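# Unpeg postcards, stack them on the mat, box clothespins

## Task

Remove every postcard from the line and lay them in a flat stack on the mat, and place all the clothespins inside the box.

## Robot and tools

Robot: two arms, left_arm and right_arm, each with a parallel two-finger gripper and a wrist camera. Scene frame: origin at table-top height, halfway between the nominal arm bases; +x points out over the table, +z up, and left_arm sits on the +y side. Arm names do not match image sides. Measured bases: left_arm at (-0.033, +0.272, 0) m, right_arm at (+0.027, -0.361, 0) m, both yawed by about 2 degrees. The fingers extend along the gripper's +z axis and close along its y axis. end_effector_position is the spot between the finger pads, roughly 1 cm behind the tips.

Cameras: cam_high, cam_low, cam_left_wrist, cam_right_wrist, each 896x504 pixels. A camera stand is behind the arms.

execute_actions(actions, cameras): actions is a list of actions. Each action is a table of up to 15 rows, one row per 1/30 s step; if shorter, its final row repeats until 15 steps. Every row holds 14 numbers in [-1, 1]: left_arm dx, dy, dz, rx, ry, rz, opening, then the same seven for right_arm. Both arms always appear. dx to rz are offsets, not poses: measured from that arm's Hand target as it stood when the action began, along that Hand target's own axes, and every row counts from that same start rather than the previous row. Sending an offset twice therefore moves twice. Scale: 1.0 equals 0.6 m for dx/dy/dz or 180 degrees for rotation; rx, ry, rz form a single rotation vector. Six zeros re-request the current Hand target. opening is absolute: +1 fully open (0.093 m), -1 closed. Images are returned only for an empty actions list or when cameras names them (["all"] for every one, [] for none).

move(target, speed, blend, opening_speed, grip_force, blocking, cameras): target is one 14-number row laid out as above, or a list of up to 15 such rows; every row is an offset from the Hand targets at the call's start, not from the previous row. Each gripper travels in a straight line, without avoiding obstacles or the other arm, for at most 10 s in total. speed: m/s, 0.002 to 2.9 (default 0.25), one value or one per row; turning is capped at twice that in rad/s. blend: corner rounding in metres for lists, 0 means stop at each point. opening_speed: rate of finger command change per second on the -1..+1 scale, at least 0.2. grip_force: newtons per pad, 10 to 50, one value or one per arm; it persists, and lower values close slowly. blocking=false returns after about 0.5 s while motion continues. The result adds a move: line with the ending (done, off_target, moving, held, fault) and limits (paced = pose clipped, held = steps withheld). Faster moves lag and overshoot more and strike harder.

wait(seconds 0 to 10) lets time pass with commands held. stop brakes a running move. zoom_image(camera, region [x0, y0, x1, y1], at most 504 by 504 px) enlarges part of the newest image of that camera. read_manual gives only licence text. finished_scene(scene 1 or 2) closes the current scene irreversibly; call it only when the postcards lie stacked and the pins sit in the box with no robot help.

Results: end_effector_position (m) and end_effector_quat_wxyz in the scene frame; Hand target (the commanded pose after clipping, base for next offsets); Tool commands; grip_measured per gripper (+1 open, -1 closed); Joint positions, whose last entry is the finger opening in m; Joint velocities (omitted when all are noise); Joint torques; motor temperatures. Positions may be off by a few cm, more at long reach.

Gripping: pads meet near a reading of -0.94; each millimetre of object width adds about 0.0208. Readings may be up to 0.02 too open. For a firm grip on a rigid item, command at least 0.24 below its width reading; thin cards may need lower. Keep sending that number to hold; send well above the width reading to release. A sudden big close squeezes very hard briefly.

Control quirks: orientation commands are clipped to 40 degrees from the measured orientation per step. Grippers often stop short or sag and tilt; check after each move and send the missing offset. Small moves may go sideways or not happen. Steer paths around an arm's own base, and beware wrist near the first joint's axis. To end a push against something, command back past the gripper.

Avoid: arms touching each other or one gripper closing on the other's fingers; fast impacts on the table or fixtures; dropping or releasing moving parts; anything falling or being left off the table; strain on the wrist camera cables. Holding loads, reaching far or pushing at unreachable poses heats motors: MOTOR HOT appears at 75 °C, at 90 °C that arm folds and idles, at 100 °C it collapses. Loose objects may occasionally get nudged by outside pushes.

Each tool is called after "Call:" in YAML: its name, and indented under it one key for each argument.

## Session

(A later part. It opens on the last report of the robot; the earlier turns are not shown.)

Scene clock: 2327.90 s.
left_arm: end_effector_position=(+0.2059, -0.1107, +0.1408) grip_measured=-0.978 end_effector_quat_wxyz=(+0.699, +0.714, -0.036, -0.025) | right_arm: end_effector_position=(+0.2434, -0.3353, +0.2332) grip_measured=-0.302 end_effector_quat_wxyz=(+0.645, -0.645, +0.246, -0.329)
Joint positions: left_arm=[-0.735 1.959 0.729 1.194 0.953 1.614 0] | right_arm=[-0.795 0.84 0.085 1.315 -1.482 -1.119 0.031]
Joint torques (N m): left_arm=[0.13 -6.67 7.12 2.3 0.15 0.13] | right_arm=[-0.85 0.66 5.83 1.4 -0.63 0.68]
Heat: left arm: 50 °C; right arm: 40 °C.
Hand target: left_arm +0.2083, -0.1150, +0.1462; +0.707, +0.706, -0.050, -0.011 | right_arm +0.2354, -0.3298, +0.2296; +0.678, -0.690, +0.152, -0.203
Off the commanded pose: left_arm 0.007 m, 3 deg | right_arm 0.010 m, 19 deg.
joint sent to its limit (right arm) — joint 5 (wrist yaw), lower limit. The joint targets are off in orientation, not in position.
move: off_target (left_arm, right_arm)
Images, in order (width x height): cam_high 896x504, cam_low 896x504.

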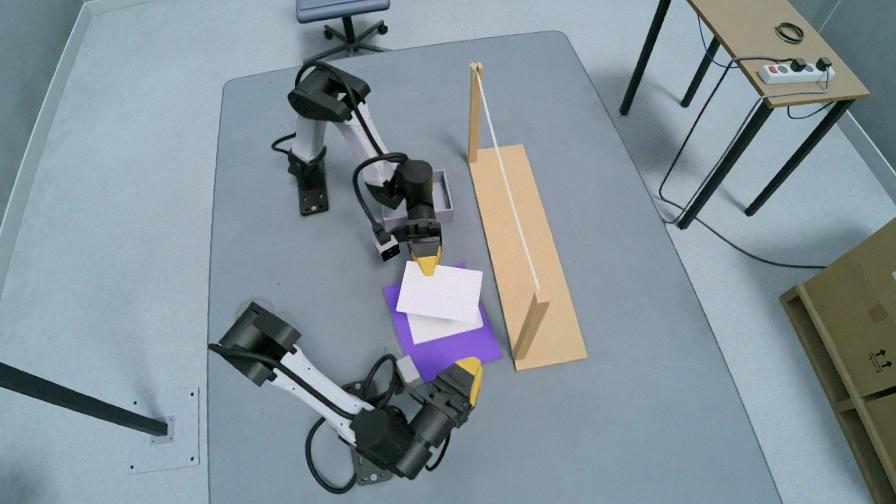

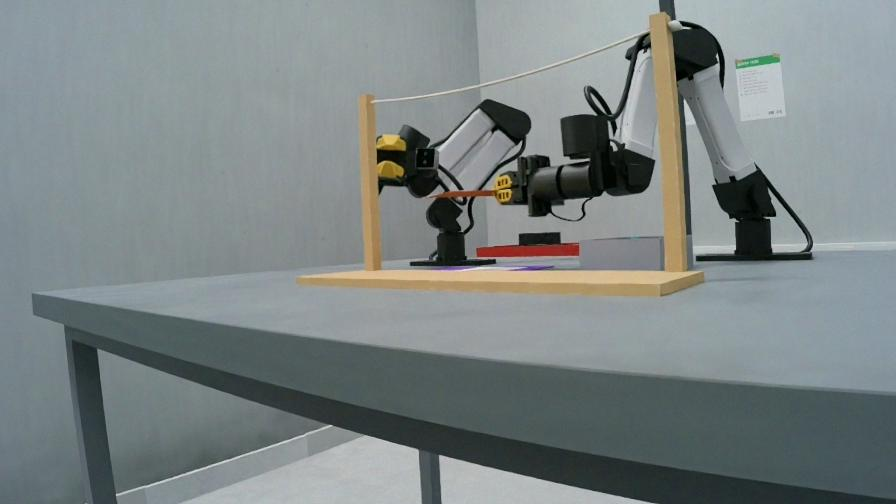

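Call:
move:
  target: [-0.0149, -0.0598, -0.0315, 0.0965, 0.1334, -0.0376, -1, 0, 0, 0, 0, 0, 0, -0.3]
  speed: 0.12
  cameras: ["cam_high", "cam_low", "cam_left_wrist"]

Call:
zoom_image:
  camera: "cam_high"
  region: [370, 220, 510, 370]

Scene clock: 2383.70 s.
left_arm: end_effector_position=(+0.2058, -0.0963, +0.1035) grip_measured=-0.978 end_effector_quat_wxyz=(+0.581, +0.796, +0.138, +0.101) | right_arm: end_effector_position=(+0.2420, -0.3336, +0.2316) grip_measured=-0.302 end_effector_quat_wxyz=(+0.648, -0.647, +0.251, -0.314)
Joint positions: left_arm=[-0.897 1.711 0.579 0.803 0.344 1.685 0] | right_arm=[-0.795 0.848 0.085 1.328 -1.5 -1.088 0.031]
Joint torques (N m): left_arm=[-0.23 -8.01 5.93 2.33 0.23 -0.18] | right_arm=[-0.84 0.66 5.65 1.52 -0.4 0.49]
Heat: left arm: 49 °C; right arm: 38 °C.
Hand target: left_arm +0.2030, -0.0956, +0.1099; +0.586, +0.792, +0.137, +0.102 | right_arm +0.2354, -0.3298, +0.2296; +0.678, -0.690, +0.152, -0.203
Off the commanded pose: left_arm 0.007 m, 1 deg | right_arm 0.008 m, 18 deg.
joint sent to its limit (right arm) — joint 5 (wrist yaw), lower limit. The joint targets are off in orientation, not in position.
move: off_target (right_arm)
Images, in order (width x height): cam_high 896x504, cam_low 896x504, cam_left_wrist 896x504.

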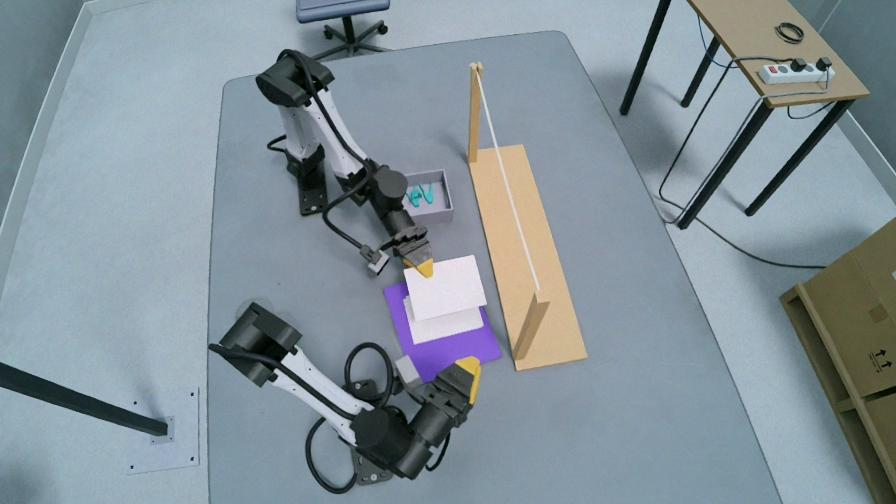

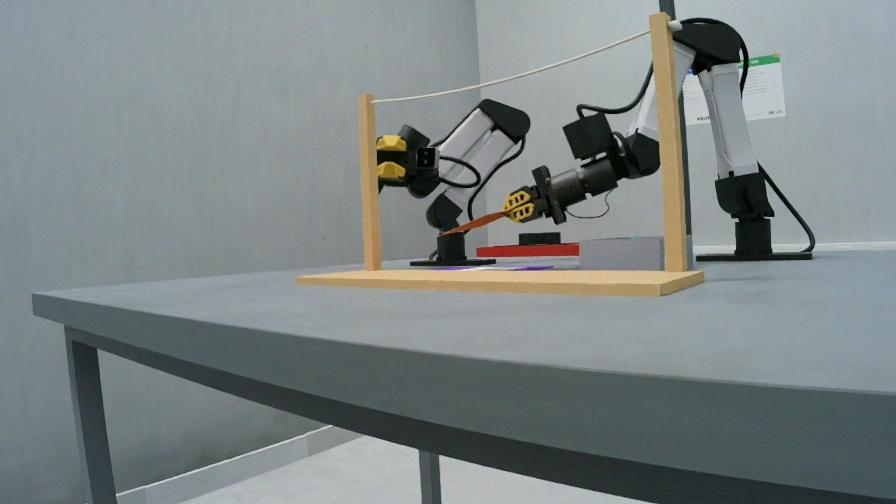

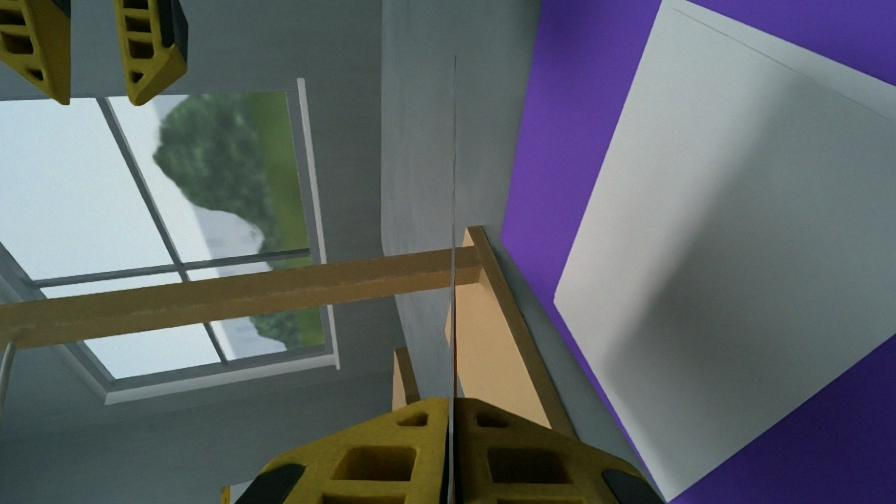

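Scaled by 3.360.

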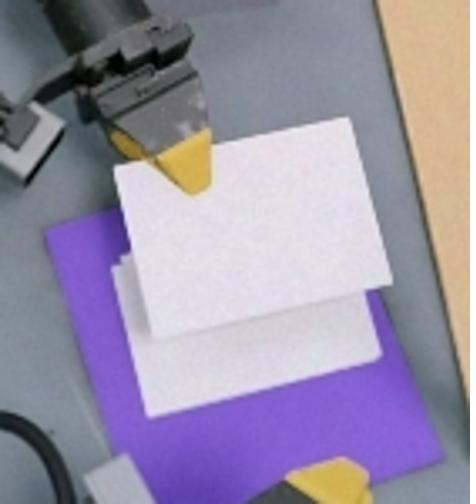

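Call:
move:
  target: [-0.0097, -0.0695, 0.0288, 0, 0, 0, -1, 0, 0, 0, 0, 0, 0, -0.3]
  speed: 0.08
  cameras: ["cam_high", "cam_low", "cam_left_wrist"]

Call:
zoom_image:
  camera: "cam_low"
  region: [400, 160, 600, 290]

Call:
zoom_image:
  camera: "cam_high"
  region: [370, 220, 510, 370]

Scene clock: 2407.97 s.
left_arm: end_effector_position=(+0.2006, -0.1005, +0.0644) grip_measured=-0.978 end_effector_quat_wxyz=(+0.580, +0.796, +0.135, +0.103) | right_arm: end_effector_position=(+0.2420, -0.3336, +0.2316) grip_measured=-0.302 end_effector_quat_wxyz=(+0.648, -0.647, +0.251, -0.314)
Joint positions: left_arm=[-0.921 1.884 0.541 1.016 0.321 1.685 0] | right_arm=[-0.795 0.848 0.085 1.328 -1.5 -1.088 0.031]
Joint torques (N m): left_arm=[0.09 -5.72 4.83 2.56 0.15 -0.28] | right_arm=[-0.84 0.66 5.64 1.52 -0.4 0.49]
Heat: left arm: 53 °C; right arm: 38 °C.
Hand target: left_arm +0.1990, -0.1015, +0.0649; +0.586, +0.792, +0.137, +0.102 | right_arm +0.2354, -0.3298, +0.2296; +0.678, -0.690, +0.152, -0.203
Off the commanded pose: left_arm 0.002 m, 1 deg | right_arm 0.008 m, 18 deg.
joint sent to its limit (right arm) — joint 5 (wrist yaw), lower limit. The joint targets are off in orientation, not in position.
move: off_target (right_arm)
Images, in order (width x height): cam_high 896x504, cam_low 896x504, cam_left_wrist 896x504.

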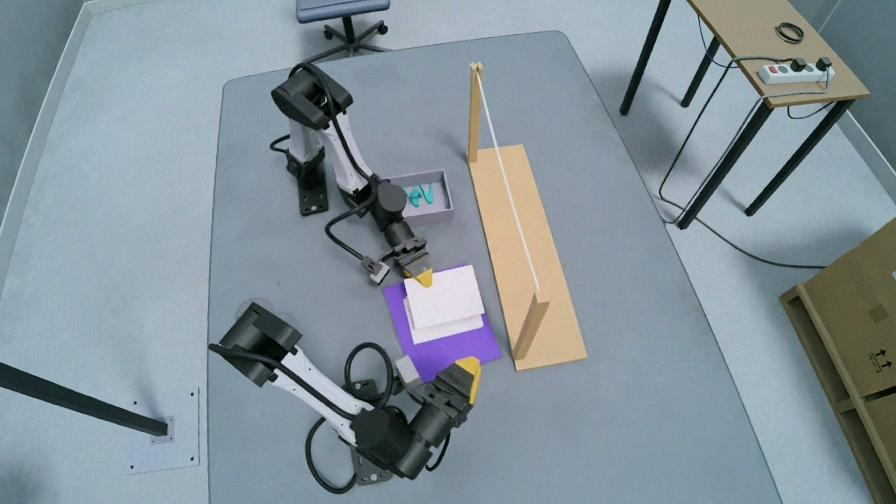

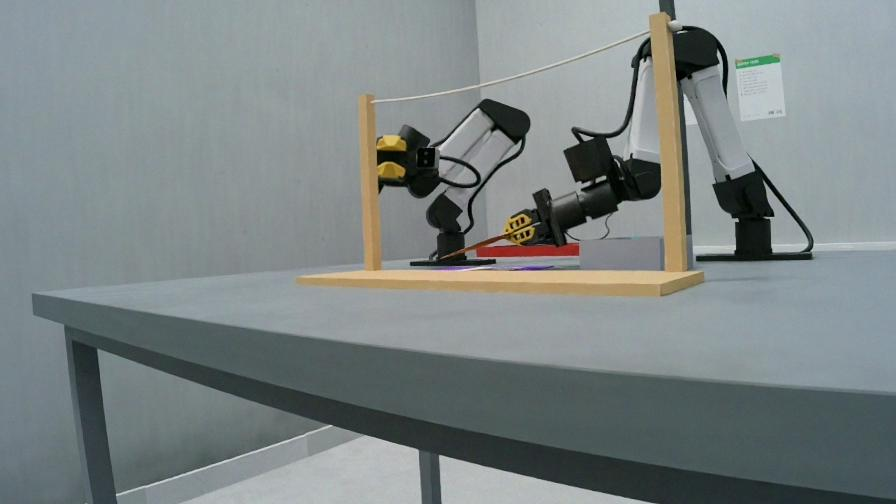

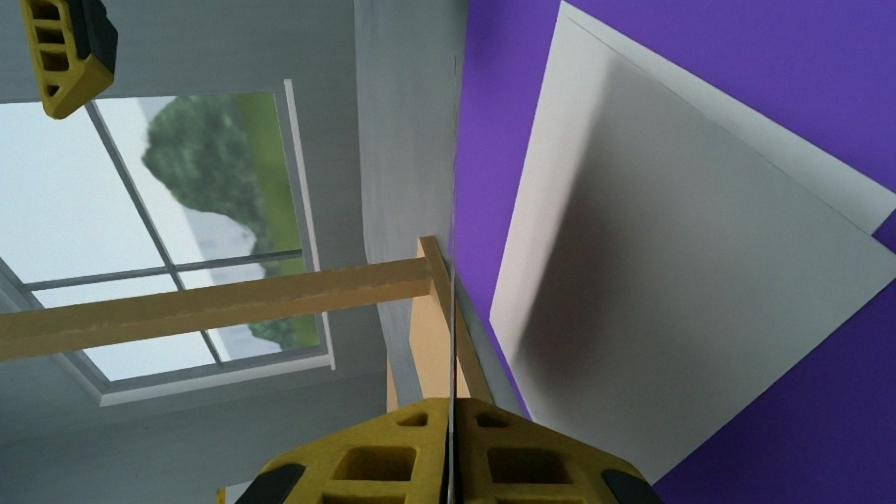

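Scaled by 2.520.

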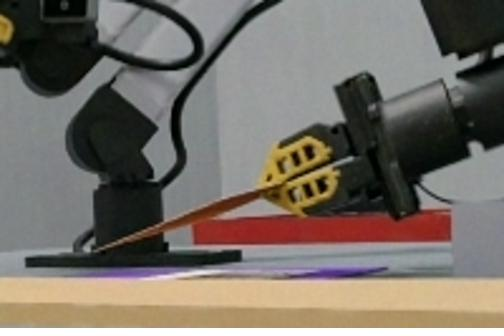

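Scaled by 3.360.

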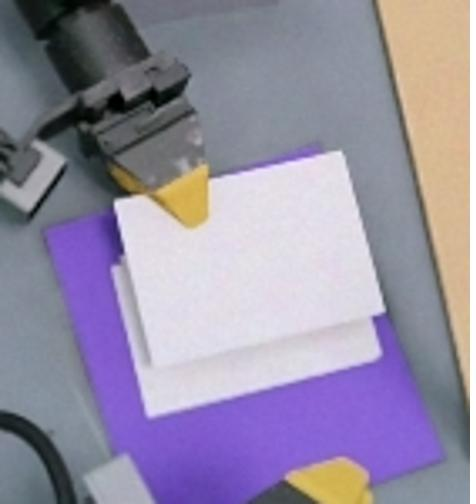

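Call:
move:
  target: [-0.005, -0.0389, 0.0211, 0.0095, 0, 0, -1, 0, 0, 0, 0, 0, 0, -0.3]
  speed: 0.06
  cameras: ["cam_high", "cam_low", "cam_left_wrist"]

Call:
zoom_image:
  camera: "cam_low"
  region: [400, 160, 600, 290]

Call:
zoom_image:
  camera: "cam_high"
  region: [370, 220, 510, 370]

Scene clock: 2438.73 s.
left_arm: end_effector_position=(+0.1958, -0.1021, +0.0347) grip_measured=-0.978 end_effector_quat_wxyz=(+0.565, +0.808, +0.139, +0.097) | right_arm: end_effector_position=(+0.2420, -0.3336, +0.2316) grip_measured=-0.302 end_effector_quat_wxyz=(+0.648, -0.647, +0.251, -0.314)
Joint positions: left_arm=[-0.938 1.987 0.541 1.077 0.304 1.685 0] | right_arm=[-0.795 0.848 0.085 1.328 -1.5 -1.088 0.031]
Joint velocities: left_arm=[within noise] | right_arm=[-0.002 -0.012 -0.007 -0.007 -0.037 -0.154 -0.001]
Joint torques (N m): left_arm=[-0.14 -5.79 5.9 2.55 0.17 -0.18] | right_arm=[-0.84 0.68 5.65 1.52 -0.4 0.49]
Heat: left arm: 54 °C; right arm: 38 °C.
Hand target: left_arm +0.1980, -0.1075, +0.0388; +0.574, +0.801, +0.139, +0.100 | right_arm +0.2354, -0.3298, +0.2296; +0.678, -0.690, +0.152, -0.203
Off the commanded pose: left_arm 0.007 m, 1 deg | right_arm 0.008 m, 18 deg.
joint sent to its limit (right arm) — joint 5 (wrist yaw), lower limit. The joint targets are off in orientation, not in position.
move: off_target (right_arm)
Images, in order (width x height): cam_high 896x504, cam_low 896x504, cam_left_wrist 896x504.

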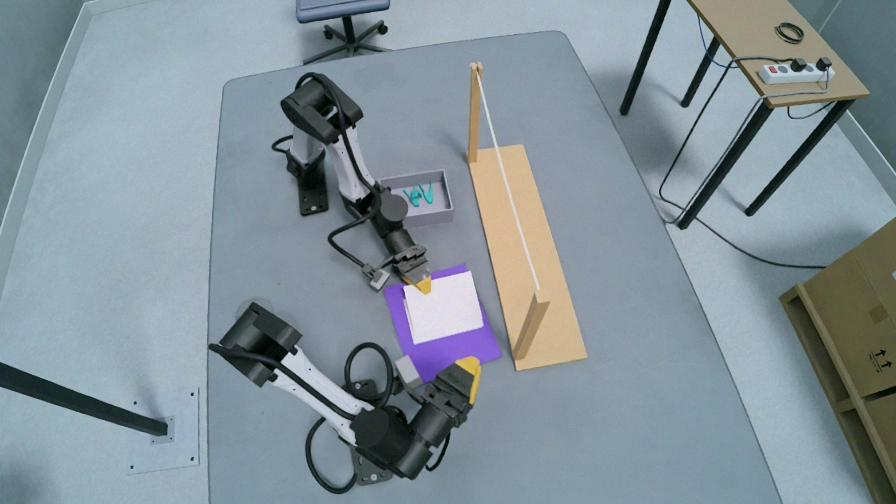

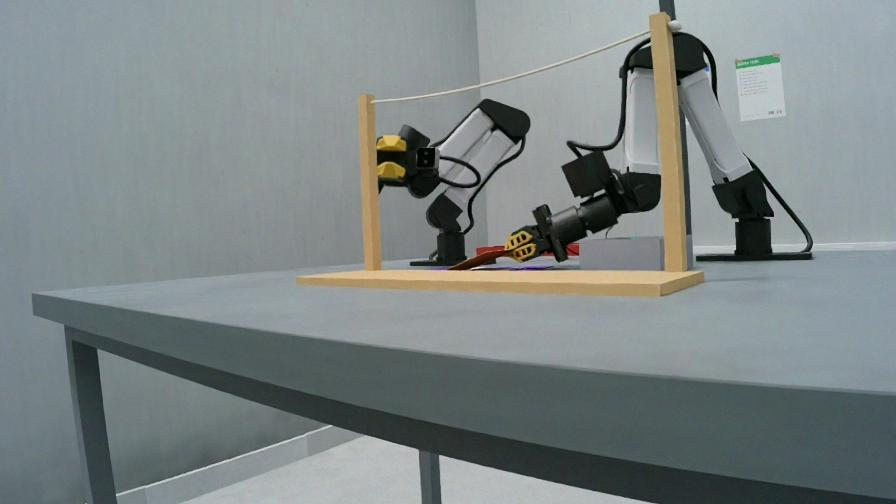

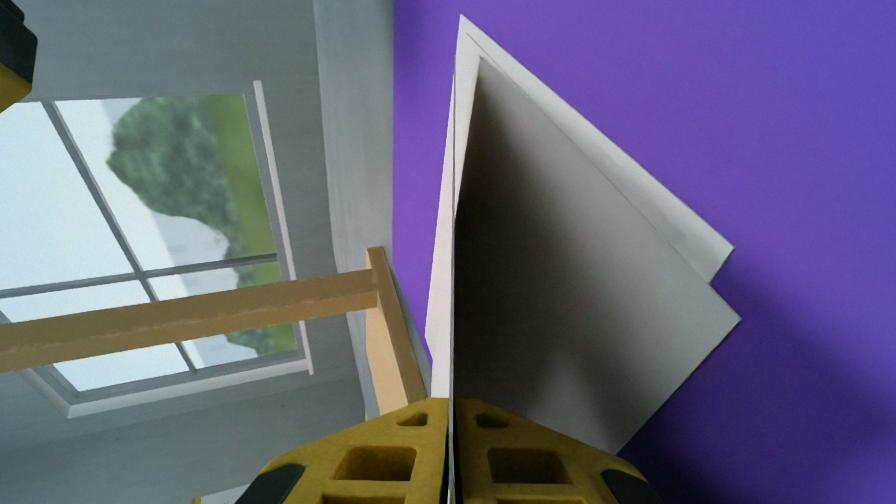

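Scaled by 2.520.

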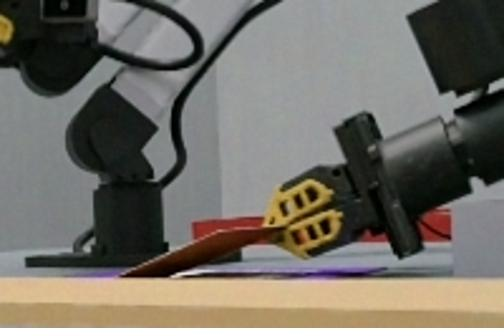

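Scaled by 3.360.

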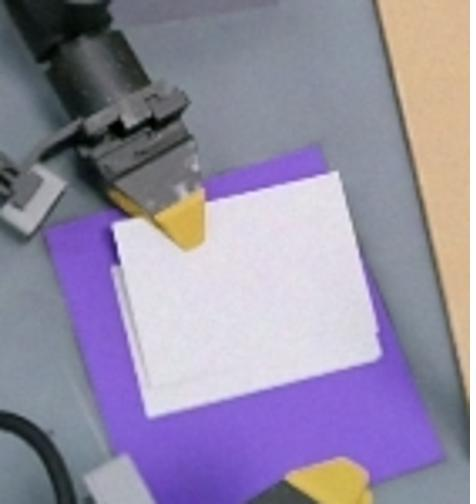

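Call:
move:
  target:
    - [0, 0, 0, 0, 0, 0, -0.78, 0, 0, 0, 0, 0, 0, -0.3]
    - [0, 0, -0.1, 0, 0, 0, -0.78, 0, 0, 0, 0, 0, 0, -0.3]
  speed: [0.05, 0.08]
  opening_speed: 0.4
  cameras: ["cam_high", "cam_low", "cam_left_wrist"]

Call:
zoom_image:
  camera: "cam_high"
  region: [370, 220, 510, 370]

Call:
zoom_image:
  camera: "cam_low"
  region: [400, 160, 600, 290]

Scene clock: 2456.20 s.
left_arm: end_effector_position=(+0.1801, -0.0544, +0.0507) grip_measured=-0.782 end_effector_quat_wxyz=(+0.566, +0.805, +0.150, +0.096) | right_arm: end_effector_position=(+0.2420, -0.3336, +0.2316) grip_measured=-0.302 end_effector_quat_wxyz=(+0.648, -0.647, +0.251, -0.314)
Joint positions: left_arm=[-0.874 1.798 0.352 1.073 0.352 1.689 0.008] | right_arm=[-0.795 0.848 0.085 1.328 -1.5 -1.088 0.031]
Joint torques (N m): left_arm=[0.72 -7.02 3.97 2.36 0.41 0.03] | right_arm=[-0.84 0.68 5.64 1.52 -0.4 0.49]
Motor temperatures (°C): left_arm=[31 43 47 55 29 29 31] | right_arm=[31 38 36 37 31 29 30]
Heat: left arm: 55 °C; right arm: 38 °C.
Hand target: left_arm +0.1789, -0.0540, +0.0583; +0.574, +0.801, +0.139, +0.100 | right_arm +0.2354, -0.3298, +0.2296; +0.678, -0.690, +0.152, -0.203
Off the commanded pose: left_arm 0.008 m, 2 deg | right_arm 0.008 m, 18 deg.
joint sent to its limit (right arm) — joint 5 (wrist yaw), lower limit. The joint targets are off in orientation, not in position.
move: off_target (right_arm)
Images, in order (width x height): cam_high 896x504, cam_low 896x504, cam_left_wrist 896x504.

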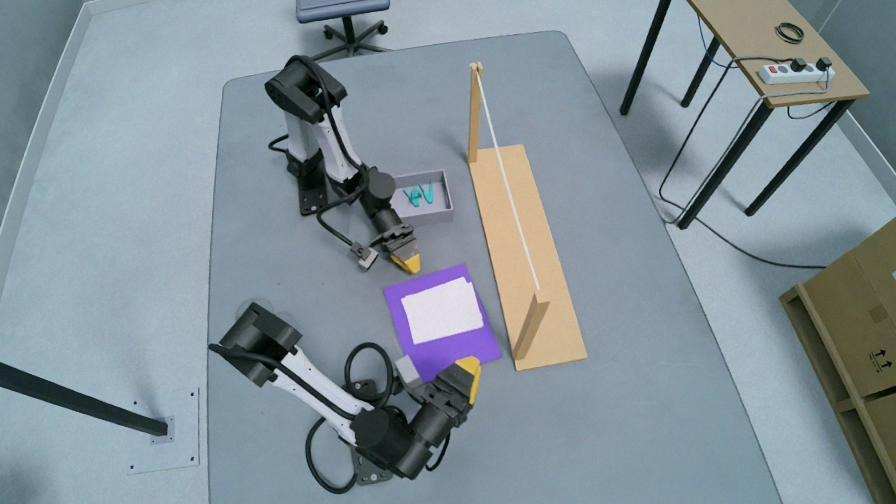

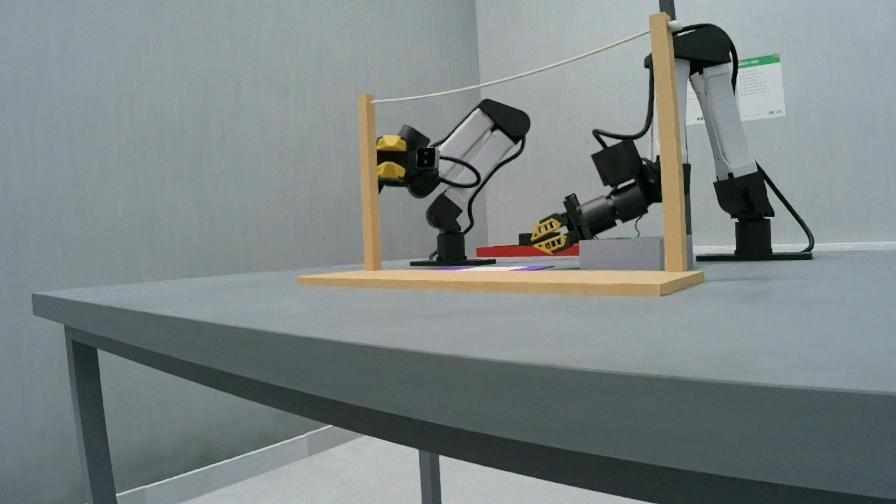

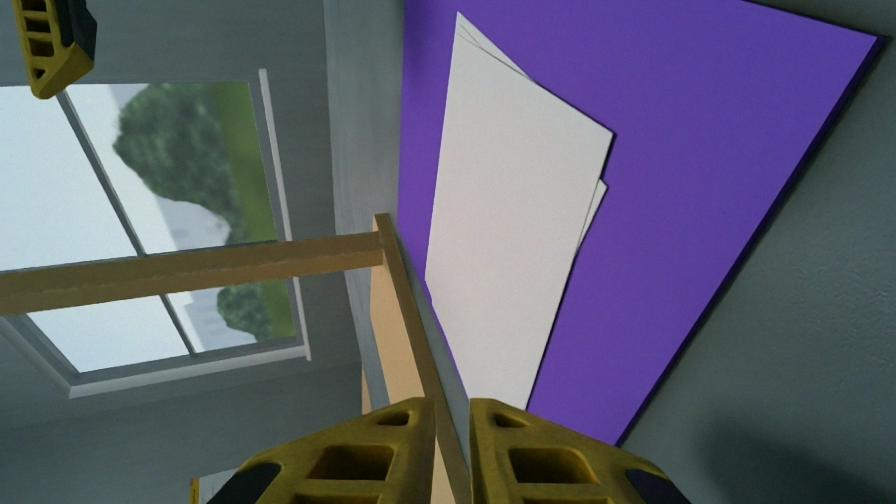

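Scaled by 3.360.

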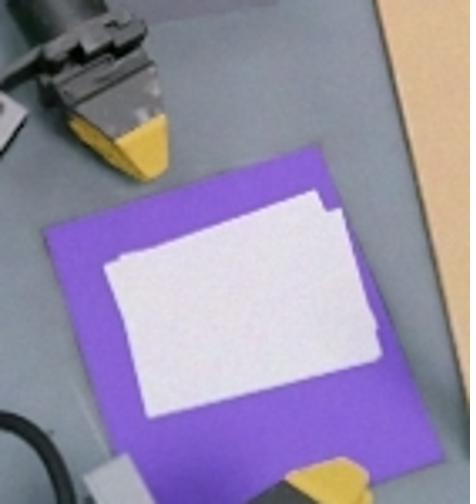

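Scaled by 2.520.

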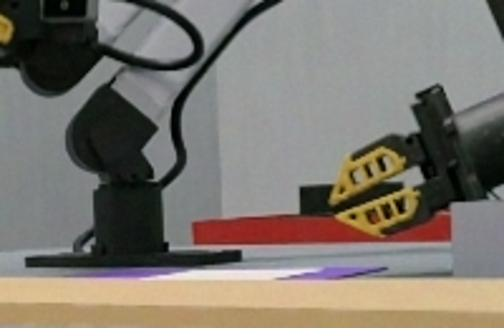

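Call:
move:
  target: [0, 0.2369, -0.0805, 0, 0, 0, -0.78, 0, 0, 0, 0, 0, 0, -0.3]
  speed: 0.15
  cameras: ["cam_high"]

Call:
zoom_image:
  camera: "cam_high"
  region: [370, 150, 510, 370]

Scene clock: 2469.20 s.
left_arm: end_effector_position=(+0.1775, -0.0518, +0.1950) grip_measured=-0.782 end_effector_quat_wxyz=(+0.564, +0.806, +0.151, +0.095) | right_arm: end_effector_position=(+0.2420, -0.3336, +0.2316) grip_measured=-0.302 end_effector_quat_wxyz=(+0.648, -0.647, +0.251, -0.314)
Joint positions: left_arm=[-0.874 1.211 0.648 0.185 0.353 1.689 0.008] | right_arm=[-0.795 0.848 0.085 1.328 -1.5 -1.088 0.031]
Joint torques (N m): left_arm=[0.59 -4 10.62 2.21 0.4 0.07] | right_arm=[-0.85 0.66 5.65 1.52 -0.4 0.49]
Motor temperatures (°C): left_arm=[31 42 47 56 29 29 31] | right_arm=[31 37 36 37 31 29 30]
Heat: left arm: 56 °C; right arm: 37 °C.
Hand target: left_arm +0.1788, -0.0539, +0.2083; +0.574, +0.801, +0.139, +0.100 | right_arm +0.2354, -0.3298, +0.2296; +0.678, -0.690, +0.152, -0.203
Off the commanded pose: left_arm 0.014 m, 2 deg | right_arm 0.008 m, 18 deg.
joint sent to its limit (right arm) — joint 5 (wrist yaw), lower limit. The joint targets are off in orientation, not in position.
move: off_target (left_arm, right_arm)
Images, in order (width x height): cam_high 896x504.

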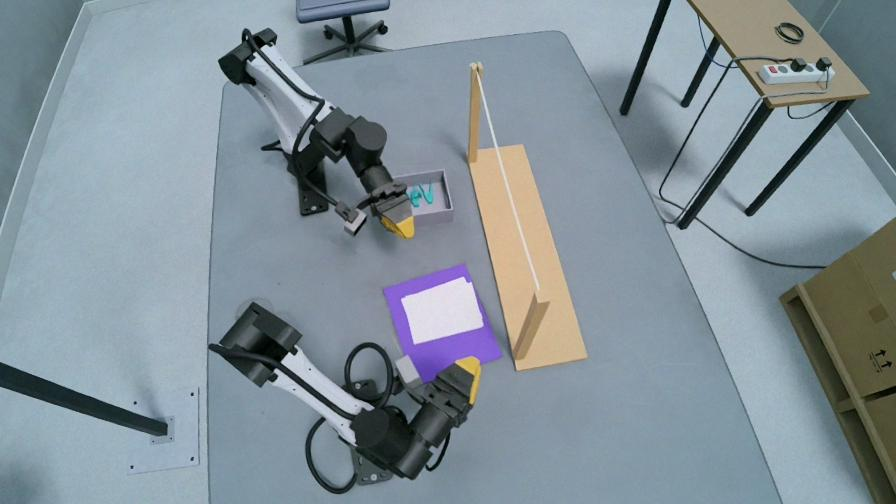

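Scaled by 2.291.

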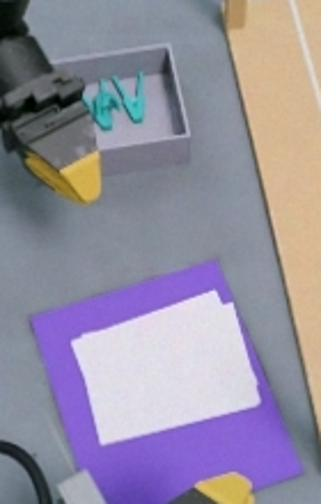

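Call:
finished_scene:
  scene: 2

The scene is finished: the task was done.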